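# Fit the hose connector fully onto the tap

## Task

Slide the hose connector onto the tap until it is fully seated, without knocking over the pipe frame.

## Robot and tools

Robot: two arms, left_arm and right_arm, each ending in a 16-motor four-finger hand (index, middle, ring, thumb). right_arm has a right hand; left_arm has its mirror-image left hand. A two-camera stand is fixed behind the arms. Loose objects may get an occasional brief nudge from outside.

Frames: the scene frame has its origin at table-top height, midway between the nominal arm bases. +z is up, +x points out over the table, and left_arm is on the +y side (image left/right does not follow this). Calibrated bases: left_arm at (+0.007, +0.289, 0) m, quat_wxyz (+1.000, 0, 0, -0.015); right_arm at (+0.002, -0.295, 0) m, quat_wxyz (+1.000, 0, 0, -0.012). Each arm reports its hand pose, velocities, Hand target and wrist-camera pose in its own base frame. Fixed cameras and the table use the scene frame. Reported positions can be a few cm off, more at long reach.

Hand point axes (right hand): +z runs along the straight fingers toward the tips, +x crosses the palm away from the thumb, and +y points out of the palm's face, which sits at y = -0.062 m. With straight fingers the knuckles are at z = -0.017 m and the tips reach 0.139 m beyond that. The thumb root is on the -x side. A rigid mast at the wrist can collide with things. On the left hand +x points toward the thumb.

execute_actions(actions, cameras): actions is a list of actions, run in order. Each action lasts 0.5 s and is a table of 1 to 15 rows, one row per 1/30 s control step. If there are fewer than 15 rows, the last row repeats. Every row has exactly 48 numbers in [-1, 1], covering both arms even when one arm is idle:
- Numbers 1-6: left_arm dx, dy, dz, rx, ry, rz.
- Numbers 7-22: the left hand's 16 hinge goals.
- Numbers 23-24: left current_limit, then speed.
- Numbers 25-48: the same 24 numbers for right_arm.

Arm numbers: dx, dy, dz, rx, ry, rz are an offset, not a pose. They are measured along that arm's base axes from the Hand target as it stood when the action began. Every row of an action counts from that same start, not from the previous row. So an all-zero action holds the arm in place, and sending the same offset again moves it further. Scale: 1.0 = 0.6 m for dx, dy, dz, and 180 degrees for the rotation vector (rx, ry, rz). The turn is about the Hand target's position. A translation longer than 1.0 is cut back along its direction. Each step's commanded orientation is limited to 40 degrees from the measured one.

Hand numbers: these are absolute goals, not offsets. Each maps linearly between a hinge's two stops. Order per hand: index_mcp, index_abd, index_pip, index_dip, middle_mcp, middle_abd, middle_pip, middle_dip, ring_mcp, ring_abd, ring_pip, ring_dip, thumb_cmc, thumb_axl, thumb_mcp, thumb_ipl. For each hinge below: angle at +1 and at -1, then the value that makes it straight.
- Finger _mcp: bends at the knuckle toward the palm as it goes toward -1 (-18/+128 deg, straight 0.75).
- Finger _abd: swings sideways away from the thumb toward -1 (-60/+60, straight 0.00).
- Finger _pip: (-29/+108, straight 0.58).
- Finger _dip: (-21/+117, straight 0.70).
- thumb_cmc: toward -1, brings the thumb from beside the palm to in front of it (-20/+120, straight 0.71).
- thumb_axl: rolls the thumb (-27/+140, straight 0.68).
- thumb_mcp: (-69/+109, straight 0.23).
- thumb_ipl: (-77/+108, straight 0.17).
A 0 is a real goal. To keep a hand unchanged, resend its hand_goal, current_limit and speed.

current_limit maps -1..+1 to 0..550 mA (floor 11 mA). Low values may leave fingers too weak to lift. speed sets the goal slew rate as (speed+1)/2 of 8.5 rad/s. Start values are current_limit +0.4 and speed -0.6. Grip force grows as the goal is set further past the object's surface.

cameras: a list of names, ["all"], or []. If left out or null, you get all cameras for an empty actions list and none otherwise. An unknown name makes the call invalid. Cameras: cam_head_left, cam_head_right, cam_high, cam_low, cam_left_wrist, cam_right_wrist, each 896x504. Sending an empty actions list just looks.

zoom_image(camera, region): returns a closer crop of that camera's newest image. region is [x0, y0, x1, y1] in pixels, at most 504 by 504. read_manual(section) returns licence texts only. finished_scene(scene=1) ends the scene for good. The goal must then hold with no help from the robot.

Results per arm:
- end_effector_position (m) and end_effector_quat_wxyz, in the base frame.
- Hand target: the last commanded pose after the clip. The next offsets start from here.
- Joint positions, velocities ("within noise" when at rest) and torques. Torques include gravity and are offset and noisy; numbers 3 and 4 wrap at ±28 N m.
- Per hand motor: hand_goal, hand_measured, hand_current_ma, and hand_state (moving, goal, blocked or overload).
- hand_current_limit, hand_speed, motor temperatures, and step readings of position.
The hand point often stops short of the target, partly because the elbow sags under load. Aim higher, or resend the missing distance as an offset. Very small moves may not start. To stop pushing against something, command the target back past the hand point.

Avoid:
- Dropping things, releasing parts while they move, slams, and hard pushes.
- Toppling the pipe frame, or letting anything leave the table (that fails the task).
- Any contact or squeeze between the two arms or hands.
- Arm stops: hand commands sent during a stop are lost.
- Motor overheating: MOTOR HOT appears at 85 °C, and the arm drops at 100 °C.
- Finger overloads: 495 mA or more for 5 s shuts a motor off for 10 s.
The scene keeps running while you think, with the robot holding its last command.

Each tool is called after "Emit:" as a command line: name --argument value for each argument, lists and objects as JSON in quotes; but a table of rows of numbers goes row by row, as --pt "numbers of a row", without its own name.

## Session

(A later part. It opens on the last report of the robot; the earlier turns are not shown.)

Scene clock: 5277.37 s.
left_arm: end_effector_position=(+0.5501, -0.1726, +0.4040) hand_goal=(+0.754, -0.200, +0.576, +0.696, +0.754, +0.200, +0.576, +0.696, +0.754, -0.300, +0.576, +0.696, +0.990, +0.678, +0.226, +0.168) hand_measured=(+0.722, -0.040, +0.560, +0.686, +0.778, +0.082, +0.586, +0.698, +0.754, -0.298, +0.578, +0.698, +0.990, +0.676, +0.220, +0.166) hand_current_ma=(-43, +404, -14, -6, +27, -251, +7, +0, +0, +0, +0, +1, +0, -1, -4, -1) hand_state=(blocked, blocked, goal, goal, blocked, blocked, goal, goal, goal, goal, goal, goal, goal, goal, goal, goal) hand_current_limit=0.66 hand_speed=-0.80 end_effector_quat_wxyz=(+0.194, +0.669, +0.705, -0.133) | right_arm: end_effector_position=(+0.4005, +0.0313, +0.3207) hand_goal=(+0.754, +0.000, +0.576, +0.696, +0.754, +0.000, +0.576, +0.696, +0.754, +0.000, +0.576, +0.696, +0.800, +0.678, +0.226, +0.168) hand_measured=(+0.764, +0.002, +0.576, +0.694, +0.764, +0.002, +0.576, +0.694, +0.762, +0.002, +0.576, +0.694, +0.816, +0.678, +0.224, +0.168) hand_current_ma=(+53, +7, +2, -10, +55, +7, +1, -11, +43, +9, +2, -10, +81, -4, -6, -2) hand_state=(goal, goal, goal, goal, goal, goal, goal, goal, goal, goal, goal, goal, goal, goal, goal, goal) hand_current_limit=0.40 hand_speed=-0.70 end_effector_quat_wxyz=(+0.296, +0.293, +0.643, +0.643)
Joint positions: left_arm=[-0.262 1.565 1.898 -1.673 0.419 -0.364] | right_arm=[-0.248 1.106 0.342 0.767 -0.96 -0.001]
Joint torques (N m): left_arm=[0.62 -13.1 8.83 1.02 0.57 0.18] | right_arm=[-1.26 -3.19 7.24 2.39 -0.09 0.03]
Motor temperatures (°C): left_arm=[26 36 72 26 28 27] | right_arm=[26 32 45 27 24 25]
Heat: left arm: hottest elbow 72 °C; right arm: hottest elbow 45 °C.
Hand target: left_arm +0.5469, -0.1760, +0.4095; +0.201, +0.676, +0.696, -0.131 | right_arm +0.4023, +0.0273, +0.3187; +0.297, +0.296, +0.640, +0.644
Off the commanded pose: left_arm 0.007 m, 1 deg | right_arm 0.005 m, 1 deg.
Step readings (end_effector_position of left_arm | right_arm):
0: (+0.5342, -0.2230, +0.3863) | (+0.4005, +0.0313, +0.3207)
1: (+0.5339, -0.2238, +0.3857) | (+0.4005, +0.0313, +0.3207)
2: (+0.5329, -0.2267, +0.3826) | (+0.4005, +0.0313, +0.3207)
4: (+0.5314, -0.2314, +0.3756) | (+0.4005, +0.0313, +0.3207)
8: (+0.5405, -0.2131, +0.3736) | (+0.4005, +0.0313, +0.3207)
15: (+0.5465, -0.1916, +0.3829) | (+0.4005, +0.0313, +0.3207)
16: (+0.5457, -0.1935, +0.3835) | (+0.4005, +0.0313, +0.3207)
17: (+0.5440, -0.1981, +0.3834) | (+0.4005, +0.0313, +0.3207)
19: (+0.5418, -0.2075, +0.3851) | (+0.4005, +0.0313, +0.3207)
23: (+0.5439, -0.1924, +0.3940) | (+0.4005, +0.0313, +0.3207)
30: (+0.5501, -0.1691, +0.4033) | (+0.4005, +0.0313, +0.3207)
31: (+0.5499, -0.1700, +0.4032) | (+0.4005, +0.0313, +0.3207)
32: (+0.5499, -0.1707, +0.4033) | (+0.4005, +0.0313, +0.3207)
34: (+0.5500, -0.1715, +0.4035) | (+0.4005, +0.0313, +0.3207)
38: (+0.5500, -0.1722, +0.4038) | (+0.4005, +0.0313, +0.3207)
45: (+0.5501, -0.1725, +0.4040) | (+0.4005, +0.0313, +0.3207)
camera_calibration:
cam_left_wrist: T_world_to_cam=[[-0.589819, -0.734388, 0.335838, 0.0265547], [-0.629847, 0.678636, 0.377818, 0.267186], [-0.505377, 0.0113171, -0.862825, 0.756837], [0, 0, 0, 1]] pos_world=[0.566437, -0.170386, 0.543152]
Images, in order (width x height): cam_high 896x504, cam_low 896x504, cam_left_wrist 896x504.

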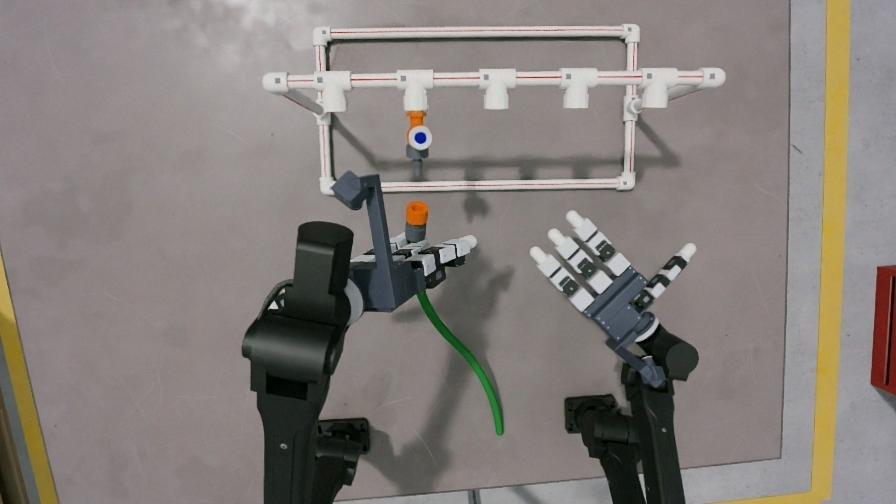

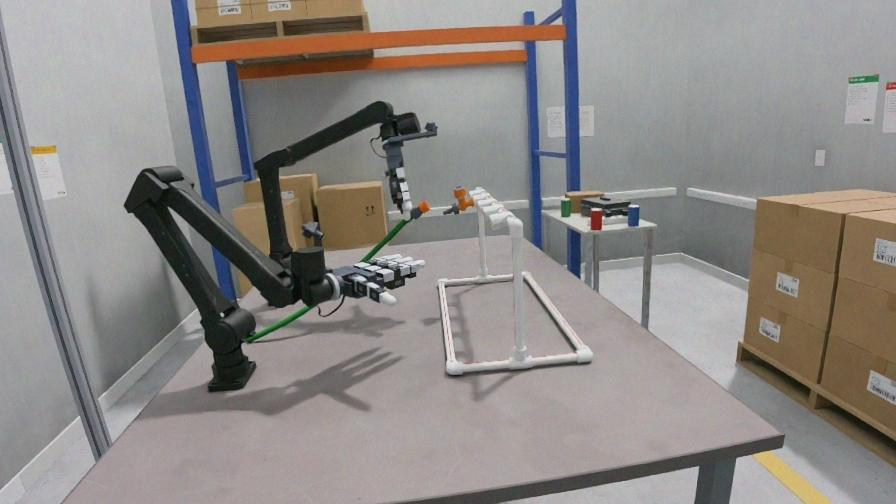

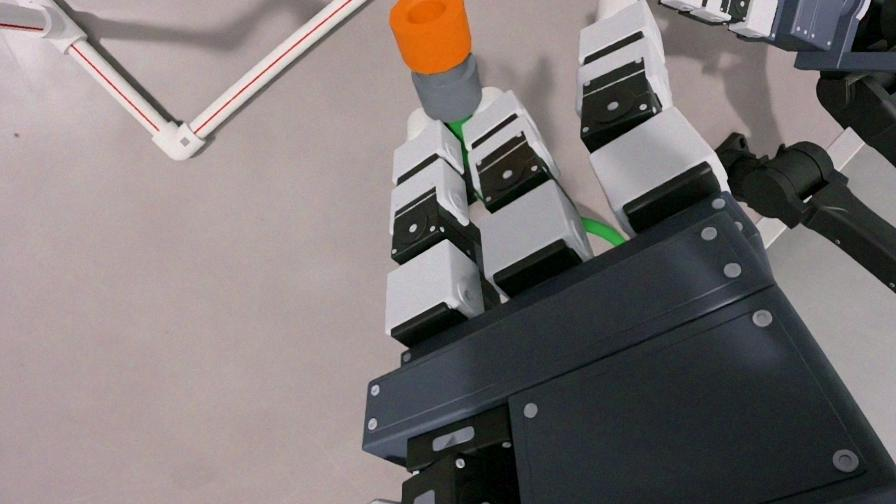

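Emit:
execute_actions --actions '[[[0.0,0.003,-0.04,0,0.03,0.02,0.754,-0.2,0.576,0.696,0.754,0.2,0.576,0.696,0.754,-0.3,0.576,0.696,0.99,0.678,0.226,0.168,0.66,-0.8,0,0,0,0,0,0,0.754,0,0.576,0.696,0.754,0,0.576,0.696,0.754,0,0.576,0.696,0.8,0.678,0.226,0.168,0.4,-0.7]],[[0.008,0,-0.03,0,0.025,0.019,0.754,-0.2,0.576,0.696,0.754,0.2,0.576,0.696,0.754,-0.3,0.576,0.696,0.99,0.678,0.226,0.168,0.66,-0.8,0,0,0,0,0,0,0.754,0,0.576,0.696,0.754,0,0.576,0.696,0.754,0,0.576,0.696,0.8,0.678,0.226,0.168,0.4,-0.7]],[[0,0,0,0,0,0,0.754,-0.2,0.576,0.696,0.754,0.2,0.576,0.696,0.754,-0.3,0.576,0.696,0.99,0.678,0.226,0.168,0.66,-0.8,0,0,0,0,0,0,0.754,0,0.576,0.696,0.754,0,0.576,0.696,0.754,0,0.576,0.696,0.8,0.678,0.226,0.168,0.4,-0.7]]]' --cameras '["cam_high","cam_low","cam_left_wrist"]'

Emit:
zoom_image --camera "cam_high" --region '[370, 130, 490, 260]'

Emit:
zoom_image --camera "cam_low" --region '[380, 170, 490, 270]'

Scene clock: 5314.27 s.
left_arm: end_effector_position=(+0.5574, -0.1704, +0.3650) hand_goal=(+0.754, -0.200, +0.576, +0.696, +0.754, +0.200, +0.576, +0.696, +0.754, -0.300, +0.576, +0.696, +0.990, +0.678, +0.226, +0.168) hand_measured=(+0.714, -0.044, +0.556, +0.684, +0.782, +0.086, +0.588, +0.698, +0.754, -0.298, +0.578, +0.698, +0.990, +0.676, +0.220, +0.166) hand_current_ma=(-59, +386, -18, -7, +33, -234, +9, +1, +0, +0, +0, +1, +0, -1, -4, -1) hand_state=(blocked, blocked, goal, goal, blocked, blocked, goal, goal, goal, goal, goal, goal, goal, goal, goal, goal) hand_current_limit=0.66 hand_speed=-0.80 end_effector_quat_wxyz=(+0.158, +0.621, +0.749, -0.167) | right_arm: end_effector_position=(+0.4005, +0.0313, +0.3207) hand_goal=(+0.754, +0.000, +0.576, +0.696, +0.754, +0.000, +0.576, +0.696, +0.754, +0.000, +0.576, +0.696, +0.800, +0.678, +0.226, +0.168) hand_measured=(+0.764, +0.002, +0.576, +0.694, +0.764, +0.002, +0.576, +0.694, +0.762, +0.002, +0.576, +0.694, +0.816, +0.678, +0.224, +0.168) hand_current_ma=(+53, +7, +2, -10, +55, +7, +1, -11, +43, +9, +2, -10, +81, -4, -6, -2) hand_state=(goal, goal, goal, goal, goal, goal, goal, goal, goal, goal, goal, goal, goal, goal, goal, goal) hand_current_limit=0.40 hand_speed=-0.70 end_effector_quat_wxyz=(+0.296, +0.293, +0.643, +0.643)
Joint positions: left_arm=[-0.262 1.625 1.898 -1.685 0.438 -0.483] | right_arm=[-0.248 1.106 0.342 0.767 -0.96 -0.001]
Joint torques (N m): left_arm=[-0.5 -13.92 9.22 0.36 0.62 -0.19] | right_arm=[-1.32 -3.14 7.23 2.39 -0.09 0.03]
Motor temperatures (°C): left_arm=[26 38 60 26 28 27] | right_arm=[26 32 45 27 24 25]
Heat: left arm: hottest elbow 60 °C; right arm: hottest elbow 45 °C.
Hand target: left_arm +0.5517, -0.1742, +0.3675; +0.148, +0.618, +0.751, -0.177 | right_arm +0.4023, +0.0273, +0.3187; +0.297, +0.296, +0.640, +0.644
Off the commanded pose: left_arm 0.007 m, 2 deg | right_arm 0.005 m, 1 deg.
joint sent to its limit (left arm) — joint 4 (wrist pitch), lower limit. The joint targets still meet the commanded pose.
Step readings (end_effector_position of left_arm | right_arm):
0: (+0.5501, -0.1726, +0.4040) | (+0.4005, +0.0313, +0.3207)
1: (+0.5501, -0.1726, +0.4040) | (+0.4005, +0.0313, +0.3207)
2: (+0.5500, -0.1729, +0.4040) | (+0.4005, +0.0313, +0.3207)
4: (+0.5496, -0.1731, +0.4030) | (+0.4005, +0.0313, +0.3207)
8: (+0.5494, -0.1724, +0.3973) | (+0.4005, +0.0313, +0.3207)
15: (+0.5523, -0.1725, +0.3878) | (+0.4005, +0.0313, +0.3207)
16: (+0.5524, -0.1724, +0.3873) | (+0.4005, +0.0313, +0.3207)
17: (+0.5523, -0.1723, +0.3867) | (+0.4005, +0.0313, +0.3207)
19: (+0.5524, -0.1719, +0.3844) | (+0.4005, +0.0313, +0.3207)
23: (+0.5543, -0.1711, +0.3764) | (+0.4005, +0.0313, +0.3207)
30: (+0.5577, -0.1707, +0.3653) | (+0.4005, +0.0313, +0.3207)
31: (+0.5576, -0.1707, +0.3652) | (+0.4005, +0.0313, +0.3207)
32: (+0.5576, -0.1706, +0.3652) | (+0.4005, +0.0313, +0.3207)
34: (+0.5575, -0.1706, +0.3651) | (+0.4005, +0.0313, +0.3207)
38: (+0.5574, -0.1705, +0.3651) | (+0.4005, +0.0313, +0.3207)
45: (+0.5574, -0.1705, +0.3650) | (+0.4005, +0.0313, +0.3207)
camera_calibration:
cam_left_wrist: T_world_to_cam=[[-0.463594, -0.786246, 0.408531, -0.0602113], [-0.643545, 0.615713, 0.454695, 0.253869], [-0.60904, -0.0521142, -0.791425, 0.747852], [0, 0, 0, 1]] pos_world=[0.590934, -0.164677, 0.501034]
Images, in order (width x height): cam_high 896x504, cam_low 896x504, cam_left_wrist 896x504.

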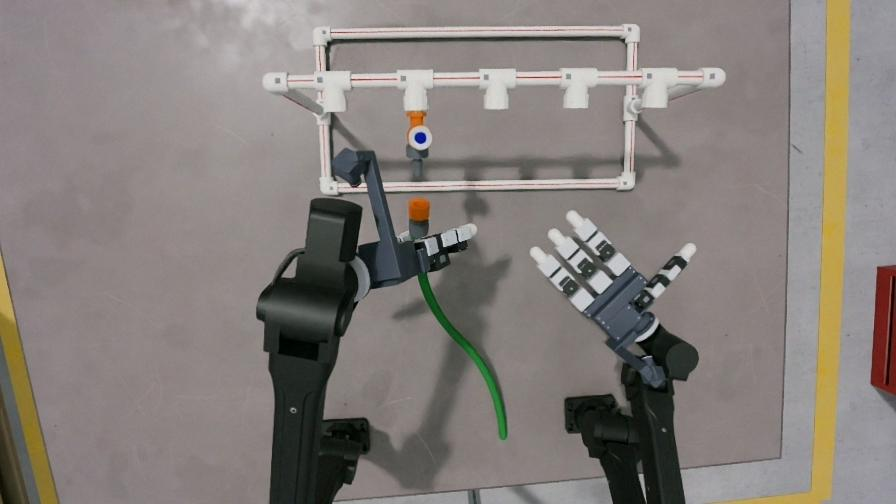

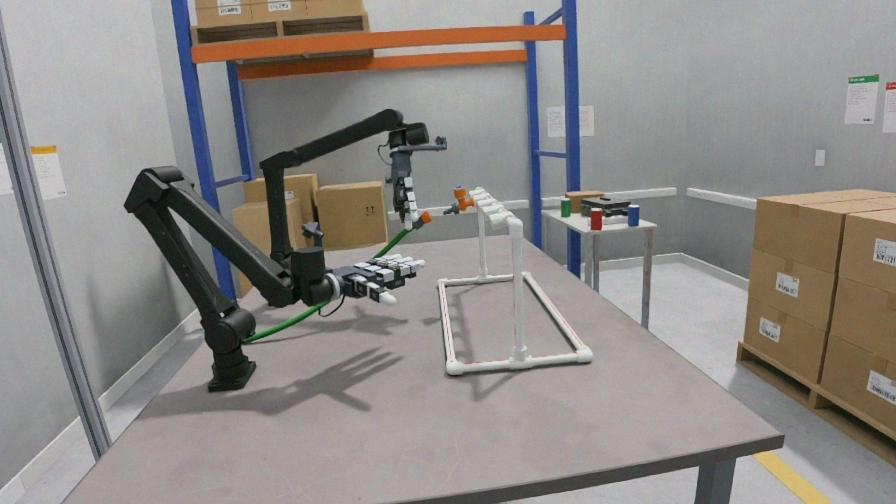

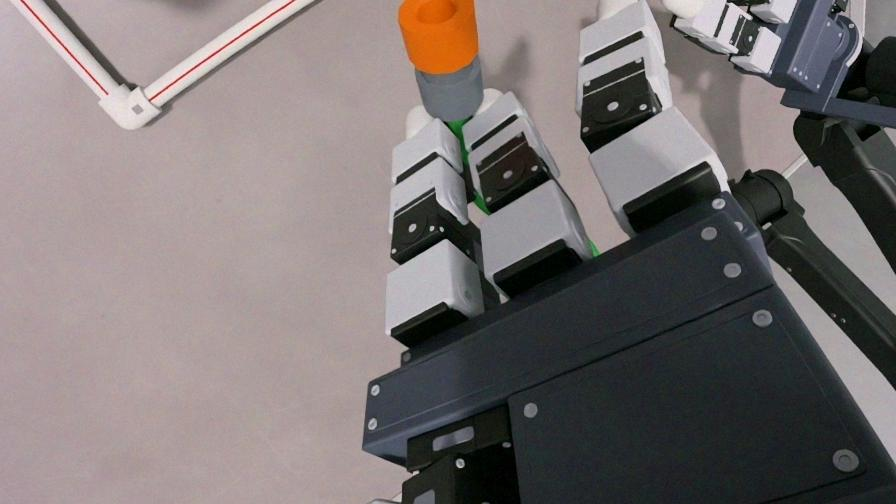

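Scaled by 3.877.

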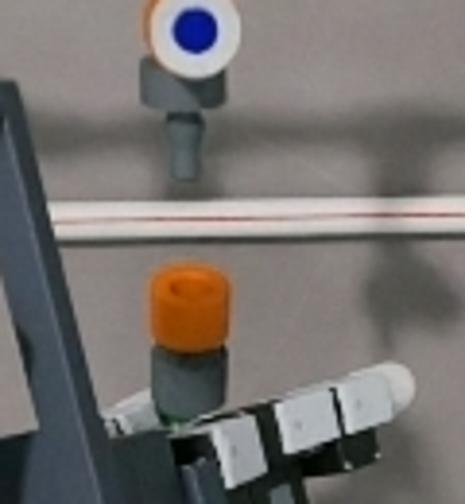

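Scaled by 4.582.

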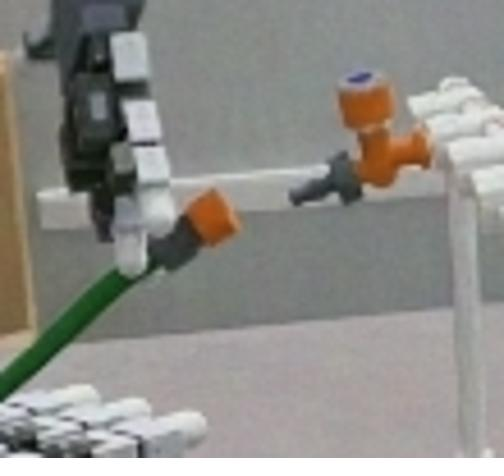

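Emit:
execute_actions --actions '[[[0.005,0.004,-0.025,0,0.01,0,0.754,-0.2,0.576,0.696,0.754,0.2,0.576,0.696,0.754,-0.3,0.576,0.696,0.99,0.678,0.226,0.168,0.66,-0.8,0,0,0,0,0,0,0.754,0,0.576,0.696,0.754,0,0.576,0.696,0.754,0,0.576,0.696,0.8,0.678,0.226,0.168,0.4,-0.7]],[[0.035,0,0.004,0,0,0,0.754,-0.2,0.576,0.696,0.754,0.2,0.576,0.696,0.754,-0.3,0.576,0.696,0.99,0.678,0.226,0.168,0.66,-0.8,0,0,0,0,0,0,0.754,0,0.576,0.696,0.754,0,0.576,0.696,0.754,0,0.576,0.696,0.8,0.678,0.226,0.168,0.4,-0.7]]]' --cameras '["cam_high","cam_low","cam_left_wrist"]'

Emit:
zoom_image --camera "cam_high" --region '[370, 130, 490, 260]'

Emit:
zoom_image --camera "cam_low" --region '[380, 170, 490, 270]'

Scene clock: 5331.13 s.
left_arm: end_effector_position=(+0.5697, -0.1755, +0.3227) hand_goal=(+0.754, -0.200, +0.576, +0.696, +0.754, +0.200, +0.576, +0.696, +0.754, -0.300, +0.576, +0.696, +0.990, +0.678, +0.226, +0.168) hand_measured=(+0.714, -0.046, +0.556, +0.684, +0.782, +0.086, +0.588, +0.698, +0.754, -0.298, +0.578, +0.698, +0.990, +0.676, +0.220, +0.166) hand_current_ma=(-62, +384, -18, -7, +33, -233, +9, +1, +0, +0, +0, +1, +0, -1, -4, -1) hand_state=(blocked, blocked, blocked, goal, blocked, blocked, goal, goal, goal, goal, goal, goal, goal, goal, goal, goal) hand_current_limit=0.66 hand_speed=-0.80 end_effector_quat_wxyz=(+0.126, +0.616, +0.755, -0.187) | right_arm: end_effector_position=(+0.4005, +0.0313, +0.3207) hand_goal=(+0.754, +0.000, +0.576, +0.696, +0.754, +0.000, +0.576, +0.696, +0.754, +0.000, +0.576, +0.696, +0.800, +0.678, +0.226, +0.168) hand_measured=(+0.764, +0.002, +0.576, +0.694, +0.764, +0.002, +0.576, +0.694, +0.762, +0.002, +0.576, +0.694, +0.816, +0.678, +0.224, +0.168) hand_current_ma=(+53, +7, +2, -10, +55, +7, +1, -11, +43, +9, +2, -10, +81, -4, -6, -2) hand_state=(goal, goal, goal, goal, goal, goal, goal, goal, goal, goal, goal, goal, goal, goal, goal, goal) hand_current_limit=0.40 hand_speed=-0.70 end_effector_quat_wxyz=(+0.296, +0.293, +0.643, +0.643)
Joint positions: left_arm=[-0.262 1.693 1.89 -1.685 0.448 -0.483] | right_arm=[-0.248 1.106 0.342 0.767 -0.96 -0.001]
Joint torques (N m): left_arm=[1.38 -14.86 13.49 0.18 0.59 -0.08] | right_arm=[-1.26 -3.19 7.23 2.39 -0.09 0.03]
Motor temperatures (°C): left_arm=[26 38 58 26 28 27] | right_arm=[26 32 45 27 24 25]
Heat: left arm: hottest elbow 58 °C; right arm: hottest elbow 45 °C.
Hand target: left_arm +0.5757, -0.1718, +0.3548; +0.136, +0.615, +0.754, -0.187 | right_arm +0.4023, +0.0273, +0.3187; +0.297, +0.296, +0.640, +0.644
Off the commanded pose: left_arm 0.033 m, 1 deg | right_arm 0.005 m, 1 deg.
joint sent to its limit (left arm) — joint 4 (wrist pitch), lower limit. The joint targets still meet the commanded pose.
Step readings (end_effector_position of left_arm | right_arm):
0: (+0.5574, -0.1704, +0.3650) | (+0.4005, +0.0313, +0.3207)
1: (+0.5574, -0.1704, +0.3650) | (+0.4005, +0.0313, +0.3207)
2: (+0.5573, -0.1706, +0.3651) | (+0.4005, +0.0313, +0.3207)
4: (+0.5572, -0.1713, +0.3649) | (+0.4005, +0.0313, +0.3207)
8: (+0.5576, -0.1721, +0.3627) | (+0.4005, +0.0313, +0.3207)
15: (+0.5582, -0.1722, +0.3554) | (+0.4005, +0.0313, +0.3207)
16: (+0.5585, -0.1723, +0.3548) | (+0.4005, +0.0313, +0.3207)
17: (+0.5587, -0.1724, +0.3539) | (+0.4005, +0.0313, +0.3207)
19: (+0.5599, -0.1728, +0.3507) | (+0.4005, +0.0313, +0.3207)
23: (+0.5647, -0.1742, +0.3375) | (+0.4005, +0.0313, +0.3207)
30: (+0.5697, -0.1755, +0.3227) | (+0.4005, +0.0313, +0.3207)
camera_calibration:
cam_left_wrist: T_world_to_cam=[[-0.432232, -0.790266, 0.434345, -0.0680366], [-0.605969, 0.611243, 0.5091, 0.244393], [-0.667815, -0.0431501, -0.743075, 0.740989], [0, 0, 0, 1]] pos_world=[0.613531, -0.171177, 0.455742]
Images, in order (width x height): cam_high 896x504, cam_low 896x504, cam_left_wrist 896x504.

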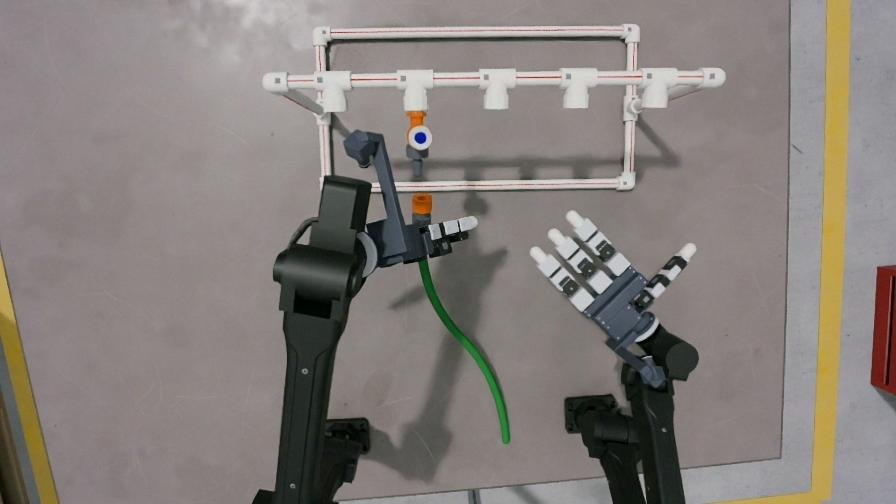

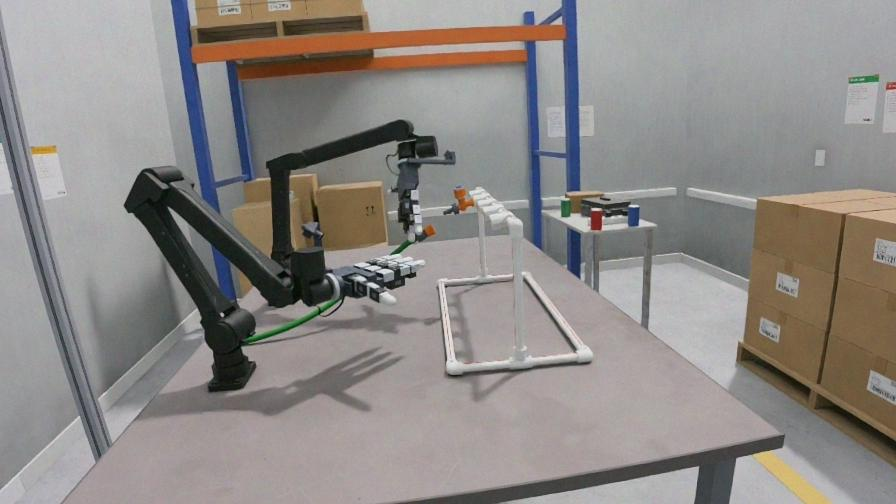

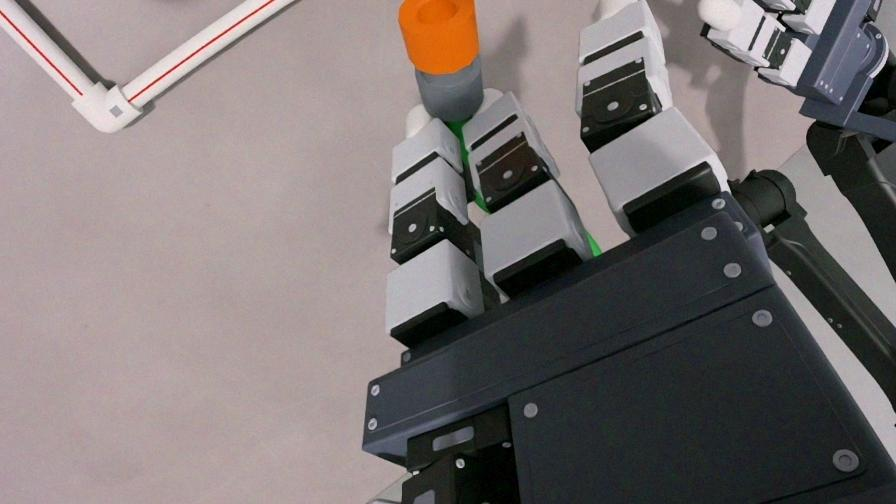

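Scaled by 3.877.

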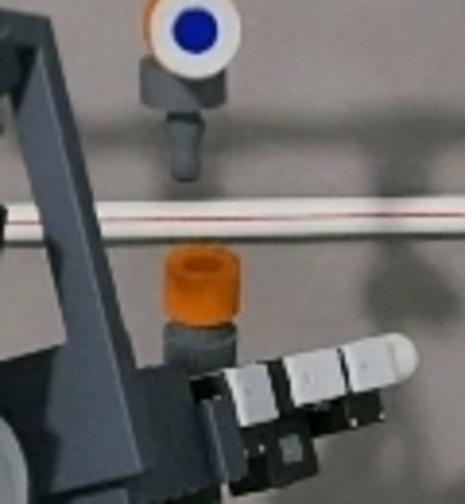

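Scaled by 4.582.

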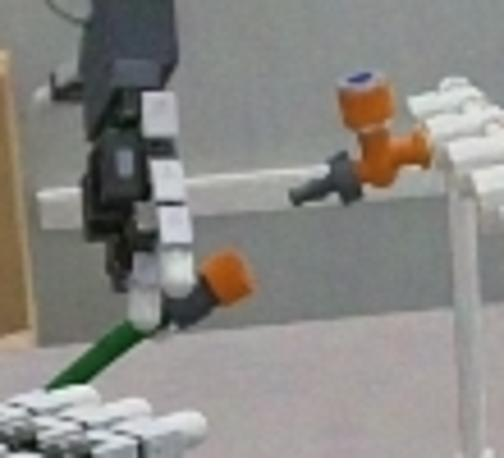

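Emit:
execute_actions --actions '[[[0,0.005,0.025,0,0,0,0.754,-0.2,0.576,0.696,0.754,0.2,0.576,0.696,0.754,-0.3,0.576,0.696,0.99,0.678,0.226,0.168,0.66,-0.8,0,0,0,0,0,0,0.754,0,0.576,0.696,0.754,0,0.576,0.696,0.754,0,0.576,0.696,0.8,0.678,0.226,0.168,0.4,-0.7]],[[0,0,0.025,0,0,0,0.754,-0.2,0.576,0.696,0.754,0.2,0.576,0.696,0.754,-0.3,0.576,0.696,0.99,0.678,0.226,0.168,0.66,-0.8,0,0,0,0,0,0,0.754,0,0.576,0.696,0.754,0,0.576,0.696,0.754,0,0.576,0.696,0.8,0.678,0.226,0.168,0.4,-0.7]]]' --cameras '["cam_high","cam_low"]'

Emit:
zoom_image --camera "cam_high" --region '[370, 130, 490, 260]'

Emit:
zoom_image --camera "cam_low" --region '[380, 170, 490, 270]'

Scene clock: 5348.17 s.
left_arm: end_effector_position=(+0.5688, -0.1735, +0.3354) hand_goal=(+0.754, -0.200, +0.576, +0.696, +0.754, +0.200, +0.576, +0.696, +0.754, -0.300, +0.576, +0.696, +0.990, +0.678, +0.226, +0.168) hand_measured=(+0.714, -0.046, +0.556, +0.684, +0.782, +0.086, +0.588, +0.698, +0.754, -0.298, +0.578, +0.698, +0.990, +0.676, +0.220, +0.166) hand_current_ma=(-62, +384, -18, -7, +33, -233, +9, +1, +0, +0, +0, +1, +0, -1, -4, -1) hand_state=(blocked, blocked, blocked, goal, blocked, blocked, goal, goal, goal, goal, goal, goal, goal, goal, goal, goal) hand_current_limit=0.66 hand_speed=-0.80 end_effector_quat_wxyz=(+0.136, +0.613, +0.756, -0.183) | right_arm: end_effector_position=(+0.4005, +0.0313, +0.3207) hand_goal=(+0.754, +0.000, +0.576, +0.696, +0.754, +0.000, +0.576, +0.696, +0.754, +0.000, +0.576, +0.696, +0.800, +0.678, +0.226, +0.168) hand_measured=(+0.764, +0.002, +0.576, +0.694, +0.764, +0.002, +0.576, +0.694, +0.762, +0.002, +0.576, +0.694, +0.816, +0.678, +0.224, +0.168) hand_current_ma=(+53, +7, +2, -10, +55, +7, +1, -11, +43, +9, +2, -10, +81, -4, -6, -2) hand_state=(goal, goal, goal, goal, goal, goal, goal, goal, goal, goal, goal, goal, goal, goal, goal, goal) hand_current_limit=0.40 hand_speed=-0.70 end_effector_quat_wxyz=(+0.296, +0.293, +0.643, +0.643)
Joint positions: left_arm=[-0.26 1.68 1.902 -1.686 0.448 -0.493] | right_arm=[-0.248 1.106 0.342 0.767 -0.96 -0.001]
Joint torques (N m): left_arm=[1.44 -15.74 15.34 0.27 0.46 -0.23] | right_arm=[-1.38 -3.19 7.24 2.39 -0.1 0.03]
Motor temperatures (°C): left_arm=[26 37 63 26 29 27] | right_arm=[26 32 44 27 24 25]
Heat: left arm: hottest elbow 63 °C; right arm: hottest elbow 44 °C.
Hand target: left_arm +0.5757, -0.1689, +0.3848; +0.136, +0.616, +0.754, -0.187 | right_arm +0.4023, +0.0273, +0.3187; +0.297, +0.296, +0.640, +0.644
Off the commanded pose: left_arm 0.050 m, 1 deg | right_arm 0.005 m, 1 deg.
joint sent to its limit (left arm) — joint 4 (wrist pitch), lower limit. The joint targets are off in orientation, not in position.
Step readings (end_effector_position of left_arm | right_arm):
0: (+0.5697, -0.1755, +0.3227) | (+0.4005, +0.0313, +0.3207)
1: (+0.5697, -0.1755, +0.3227) | (+0.4005, +0.0313, +0.3207)
2: (+0.5697, -0.1755, +0.3227) | (+0.4005, +0.0313, +0.3207)
4: (+0.5697, -0.1753, +0.3227) | (+0.4005, +0.0313, +0.3207)
8: (+0.5699, -0.1747, +0.3227) | (+0.4005, +0.0313, +0.3207)
15: (+0.5700, -0.1744, +0.3227) | (+0.4005, +0.0313, +0.3207)
16: (+0.5700, -0.1744, +0.3227) | (+0.4005, +0.0313, +0.3207)
17: (+0.5699, -0.1744, +0.3229) | (+0.4005, +0.0313, +0.3207)
19: (+0.5697, -0.1743, +0.3235) | (+0.4005, +0.0313, +0.3207)
23: (+0.5687, -0.1738, +0.3268) | (+0.4005, +0.0313, +0.3207)
30: (+0.5687, -0.1736, +0.3345) | (+0.4005, +0.0313, +0.3207)
Images, in order (width x height): cam_high 896x504, cam_low 896x504.

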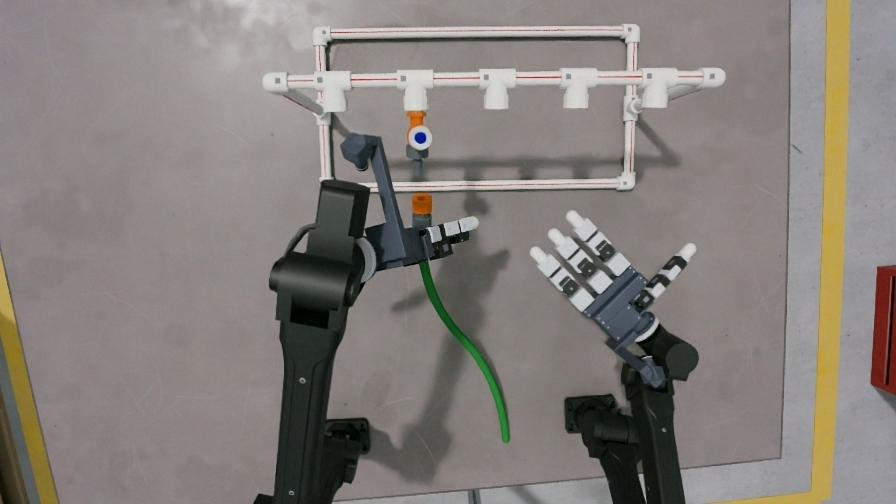

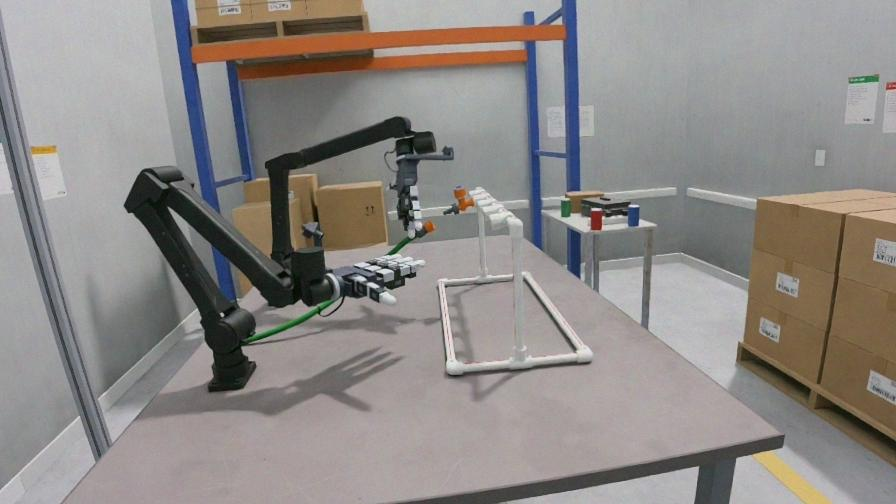

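Scaled by 3.877.

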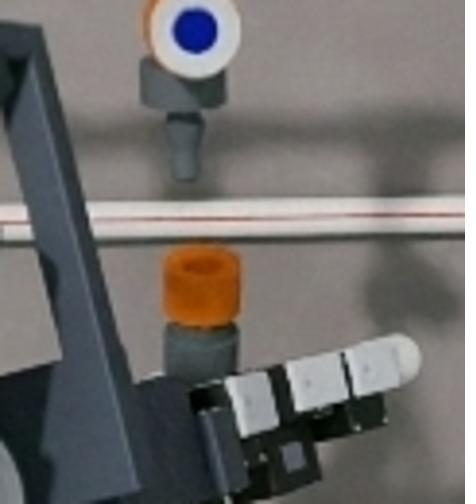

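Scaled by 4.582.

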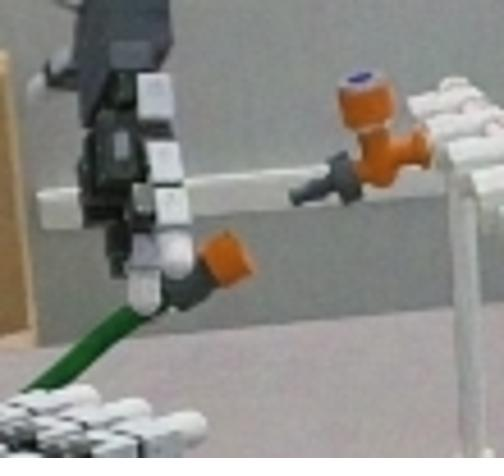

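Emit:
execute_actions --actions '[[[0,0.005,0.02,0,0,0,0.754,-0.2,0.576,0.696,0.754,0.2,0.576,0.696,0.754,-0.3,0.576,0.696,0.99,0.678,0.226,0.168,0.66,-0.8,0,0,0,0,0,0,0.754,0,0.576,0.696,0.754,0,0.576,0.696,0.754,0,0.576,0.696,0.8,0.678,0.226,0.168,0.4,-0.7]],[[0,0,0.01,0,0,0,0.754,-0.2,0.576,0.696,0.754,0.2,0.576,0.696,0.754,-0.3,0.576,0.696,0.99,0.678,0.226,0.168,0.66,-0.8,0,0,0,0,0,0,0.754,0,0.576,0.696,0.754,0,0.576,0.696,0.754,0,0.576,0.696,0.8,0.678,0.226,0.168,0.4,-0.7]]]' --cameras '["cam_high","cam_low"]'

Emit:
zoom_image --camera "cam_high" --region '[370, 130, 490, 260]'

Emit:
zoom_image --camera "cam_low" --region '[380, 170, 490, 270]'

Scene clock: 5358.57 s.
left_arm: end_effector_position=(+0.5704, -0.1721, +0.3503) hand_goal=(+0.754, -0.200, +0.576, +0.696, +0.754, +0.200, +0.576, +0.696, +0.754, -0.300, +0.576, +0.696, +0.990, +0.678, +0.226, +0.168) hand_measured=(+0.714, -0.046, +0.556, +0.684, +0.782, +0.086, +0.588, +0.698, +0.754, -0.298, +0.578, +0.698, +0.990, +0.676, +0.220, +0.166) hand_current_ma=(-62, +384, -18, -7, +33, -233, +9, +1, +0, +0, +0, +1, +0, -1, -4, -1) hand_state=(blocked, blocked, blocked, goal, blocked, blocked, goal, goal, goal, goal, goal, goal, goal, goal, goal, goal) hand_current_limit=0.66 hand_speed=-0.80 end_effector_quat_wxyz=(+0.149, +0.611, +0.757, -0.177) | right_arm: end_effector_position=(+0.4005, +0.0313, +0.3207) hand_goal=(+0.754, +0.000, +0.576, +0.696, +0.754, +0.000, +0.576, +0.696, +0.754, +0.000, +0.576, +0.696, +0.800, +0.678, +0.226, +0.168) hand_measured=(+0.764, +0.002, +0.576, +0.694, +0.764, +0.002, +0.576, +0.694, +0.762, +0.002, +0.576, +0.694, +0.816, +0.678, +0.224, +0.168) hand_current_ma=(+53, +7, +2, -10, +55, +7, +1, -11, +43, +9, +2, -10, +81, -4, -6, -2) hand_state=(goal, goal, goal, goal, goal, goal, goal, goal, goal, goal, goal, goal, goal, goal, goal, goal) hand_current_limit=0.40 hand_speed=-0.70 end_effector_quat_wxyz=(+0.296, +0.293, +0.643, +0.643)
Joint positions: left_arm=[-0.258 1.672 1.925 -1.686 0.447 -0.503] | right_arm=[-0.248 1.106 0.342 0.767 -0.96 -0.001]
Joint torques (N m): left_arm=[1.44 -15.68 15.47 0.36 0.42 -0.2] | right_arm=[-1.32 -3.14 7.23 2.39 -0.1 0.03]
Motor temperatures (°C): left_arm=[26 37 66 26 28 27] | right_arm=[26 32 44 27 24 25]
Heat: left arm: hottest elbow 66 °C; right arm: hottest elbow 44 °C.
Hand target: left_arm +0.5757, -0.1658, +0.4028; +0.136, +0.616, +0.754, -0.186 | right_arm +0.4023, +0.0273, +0.3187; +0.297, +0.296, +0.640, +0.644
Off the commanded pose: left_arm 0.053 m, 2 deg | right_arm 0.005 m, 1 deg.
joint sent to its limit (left arm) — joint 4 (wrist pitch), lower limit. The joint targets are off in position and orientation.
Step readings (end_effector_position of left_arm | right_arm):
0: (+0.5688, -0.1735, +0.3354) | (+0.4005, +0.0313, +0.3207)
1: (+0.5688, -0.1735, +0.3354) | (+0.4005, +0.0313, +0.3207)
2: (+0.5688, -0.1735, +0.3354) | (+0.4005, +0.0313, +0.3207)
4: (+0.5687, -0.1734, +0.3356) | (+0.4005, +0.0313, +0.3207)
8: (+0.5691, -0.1732, +0.3389) | (+0.4005, +0.0313, +0.3207)
15: (+0.5692, -0.1722, +0.3459) | (+0.4005, +0.0313, +0.3207)
16: (+0.5693, -0.1722, +0.3464) | (+0.4005, +0.0313, +0.3207)
17: (+0.5694, -0.1722, +0.3468) | (+0.4005, +0.0313, +0.3207)
19: (+0.5696, -0.1722, +0.3476) | (+0.4005, +0.0313, +0.3207)
23: (+0.5701, -0.1721, +0.3491) | (+0.4005, +0.0313, +0.3207)
30: (+0.5704, -0.1721, +0.3503) | (+0.4005, +0.0313, +0.3207)
Images, in order (width x height): cam_high 896x504, cam_low 896x504.

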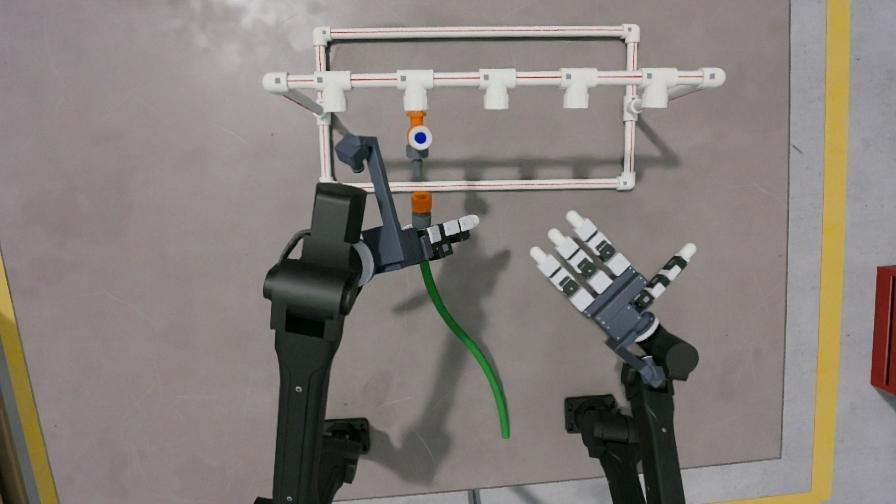

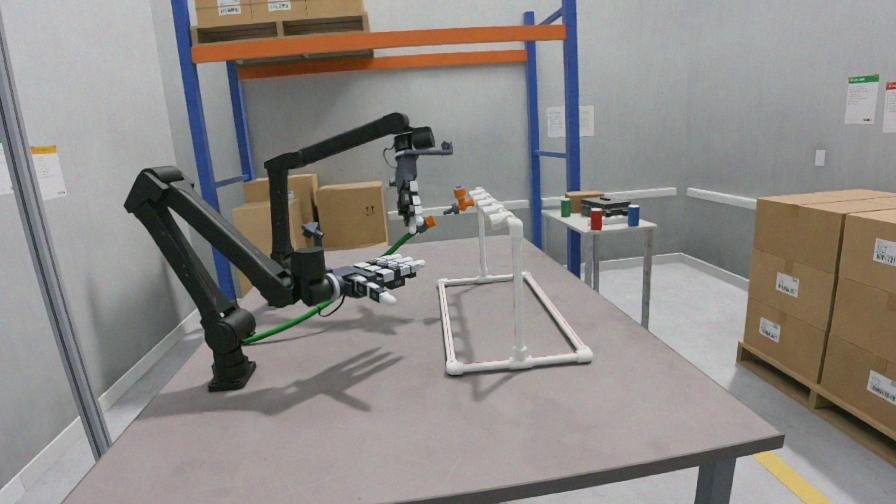

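Scaled by 3.877.

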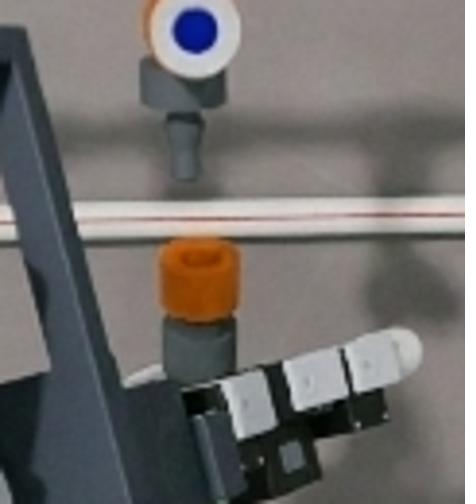

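Scaled by 4.582.

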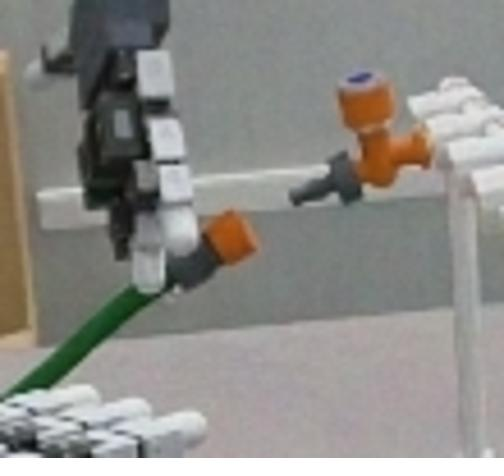

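Emit:
execute_actions --actions '[[[0.002,0.009,-0.02,-0.031,0.005,-0.012,0.754,-0.2,0.576,0.696,0.754,0.2,0.576,0.696,0.754,-0.3,0.576,0.696,0.99,0.678,0.226,0.168,0.66,-0.8,0,0,0,0,0,0,0.754,0,0.576,0.696,0.754,0,0.576,0.696,0.754,0,0.576,0.696,0.8,0.678,0.226,0.168,0.4,-0.7]],[[0.002,0.009,-0.015,-0.031,0.005,-0.012,0.754,-0.2,0.576,0.696,0.754,0.2,0.576,0.696,0.754,-0.3,0.576,0.696,0.99,0.678,0.226,0.168,0.66,-0.8,0,0,0,0,0,0,0.754,0,0.576,0.696,0.754,0,0.576,0.696,0.754,0,0.576,0.696,0.8,0.678,0.226,0.168,0.4,-0.7]]]' --cameras '["cam_high","cam_low"]'

Emit:
zoom_image --camera "cam_high" --region '[370, 130, 490, 260]'

Emit:
zoom_image --camera "cam_low" --region '[380, 170, 490, 270]'

Scene clock: 5405.63 s.
left_arm: end_effector_position=(+0.5826, -0.1568, +0.3645) hand_goal=(+0.754, -0.200, +0.576, +0.696, +0.754, +0.200, +0.576, +0.696, +0.754, -0.300, +0.576, +0.696, +0.990, +0.678, +0.226, +0.168) hand_measured=(+0.704, -0.056, +0.552, +0.682, +0.792, +0.104, +0.596, +0.702, +0.754, -0.298, +0.578, +0.698, +0.990, +0.676, +0.220, +0.166) hand_current_ma=(-86, +339, -25, -10, +58, -182, +18, +3, +0, +0, +0, +1, +0, -1, -4, -1) hand_state=(blocked, blocked, blocked, goal, blocked, blocked, goal, goal, goal, goal, goal, goal, goal, goal, goal, goal) hand_current_limit=0.66 hand_speed=-0.80 end_effector_quat_wxyz=(+0.214, +0.604, +0.727, -0.247) | right_arm: end_effector_position=(+0.4005, +0.0313, +0.3207) hand_goal=(+0.754, +0.000, +0.576, +0.696, +0.754, +0.000, +0.576, +0.696, +0.754, +0.000, +0.576, +0.696, +0.800, +0.678, +0.226, +0.168) hand_measured=(+0.764, +0.002, +0.576, +0.694, +0.764, +0.002, +0.576, +0.694, +0.762, +0.002, +0.576, +0.694, +0.816, +0.678, +0.224, +0.168) hand_current_ma=(+53, +7, +2, -10, +55, +7, +1, -11, +43, +9, +2, -10, +81, -4, -6, -2) hand_state=(goal, goal, goal, goal, goal, goal, goal, goal, goal, goal, goal, goal, goal, goal, goal, goal) hand_current_limit=0.40 hand_speed=-0.70 end_effector_quat_wxyz=(+0.296, +0.293, +0.643, +0.643)
Joint positions: left_arm=[-0.157 1.67 1.925 -1.686 0.654 -0.388] | right_arm=[-0.248 1.106 0.342 0.767 -0.96 -0.001]
Joint torques (N m): left_arm=[1.14 -15.09 9.84 0.39 0.87 0.16] | right_arm=[-1.32 -3.14 7.24 2.39 -0.1 0.03]
Motor temperatures (°C): left_arm=[26 37 72 26 28 27] | right_arm=[26 31 44 27 24 25]
Heat: left arm: hottest elbow 72 °C; right arm: hottest elbow 44 °C.
Hand target: left_arm +0.5781, -0.1551, +0.3818; +0.177, +0.624, +0.710, -0.273 | right_arm +0.4023, +0.0273, +0.3187; +0.297, +0.296, +0.640, +0.644
Off the commanded pose: left_arm 0.018 m, 6 deg | right_arm 0.005 m, 1 deg.
joint sent to its limit (left arm) — joint 4 (wrist pitch), lower limit. The joint targets are off in orientation, not in position.
Step readings (end_effector_position of left_arm | right_arm):
0: (+0.5704, -0.1721, +0.3503) | (+0.4005, +0.0313, +0.3207)
1: (+0.5703, -0.1724, +0.3504) | (+0.4005, +0.0313, +0.3207)
2: (+0.5700, -0.1735, +0.3506) | (+0.4005, +0.0313, +0.3207)
4: (+0.5698, -0.1759, +0.3520) | (+0.4005, +0.0313, +0.3207)
8: (+0.5732, -0.1679, +0.3542) | (+0.4005, +0.0313, +0.3207)
15: (+0.5765, -0.1595, +0.3551) | (+0.4005, +0.0313, +0.3207)
16: (+0.5764, -0.1603, +0.3554) | (+0.4005, +0.0313, +0.3207)
17: (+0.5762, -0.1626, +0.3563) | (+0.4005, +0.0313, +0.3207)
19: (+0.5764, -0.1669, +0.3592) | (+0.4005, +0.0313, +0.3207)
23: (+0.5789, -0.1642, +0.3626) | (+0.4005, +0.0313, +0.3207)
30: (+0.5824, -0.1560, +0.3640) | (+0.4005, +0.0313, +0.3207)
Images, in order (width x height): cam_high 896x504, cam_low 896x504.

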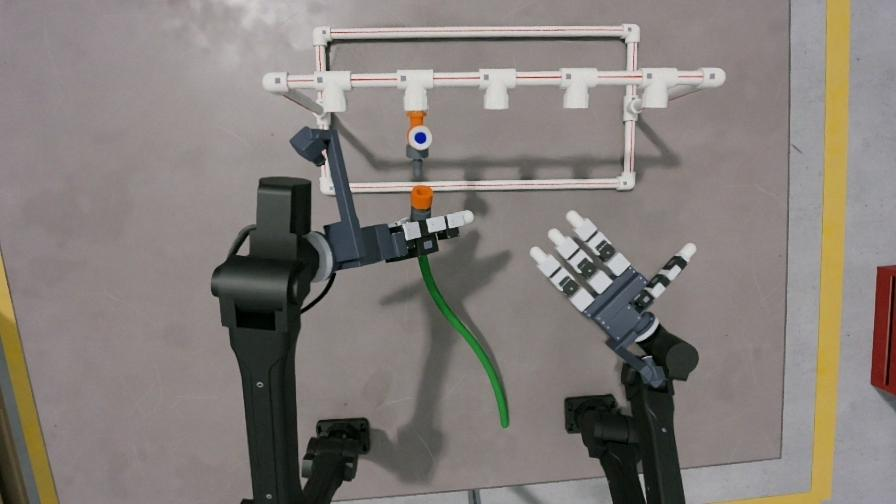

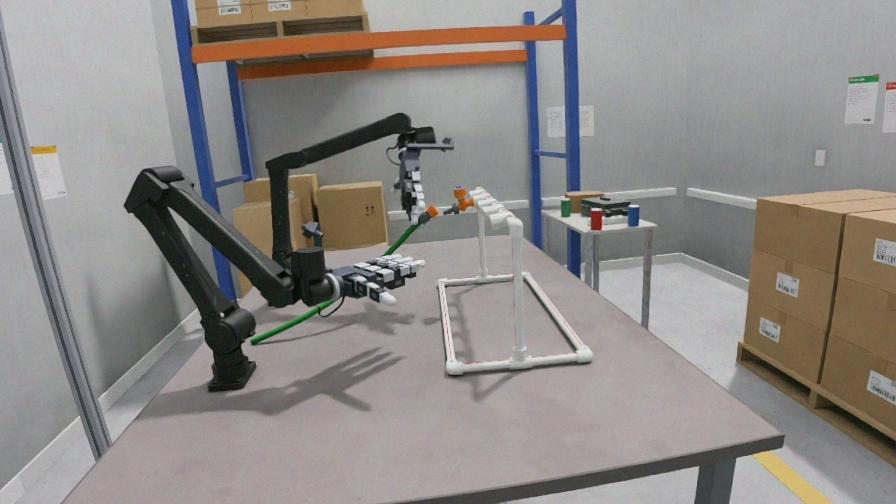

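Scaled by 3.877.

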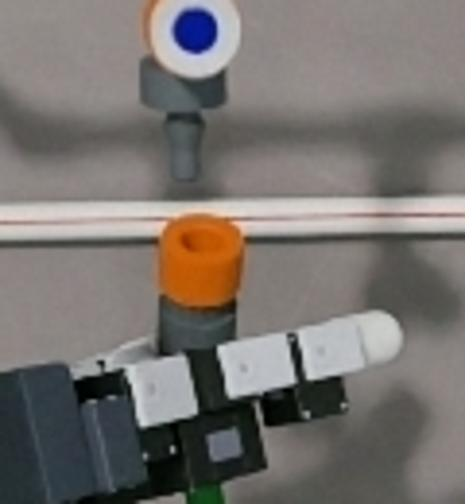

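Scaled by 4.582.

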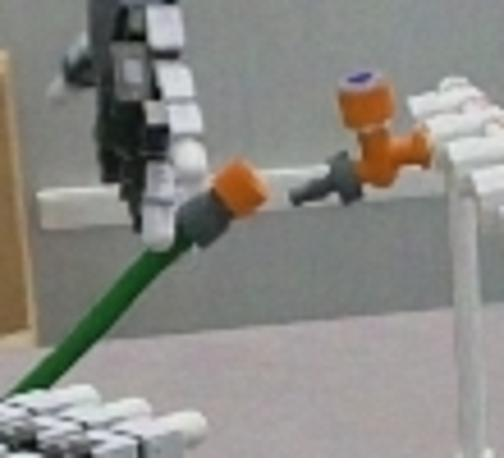

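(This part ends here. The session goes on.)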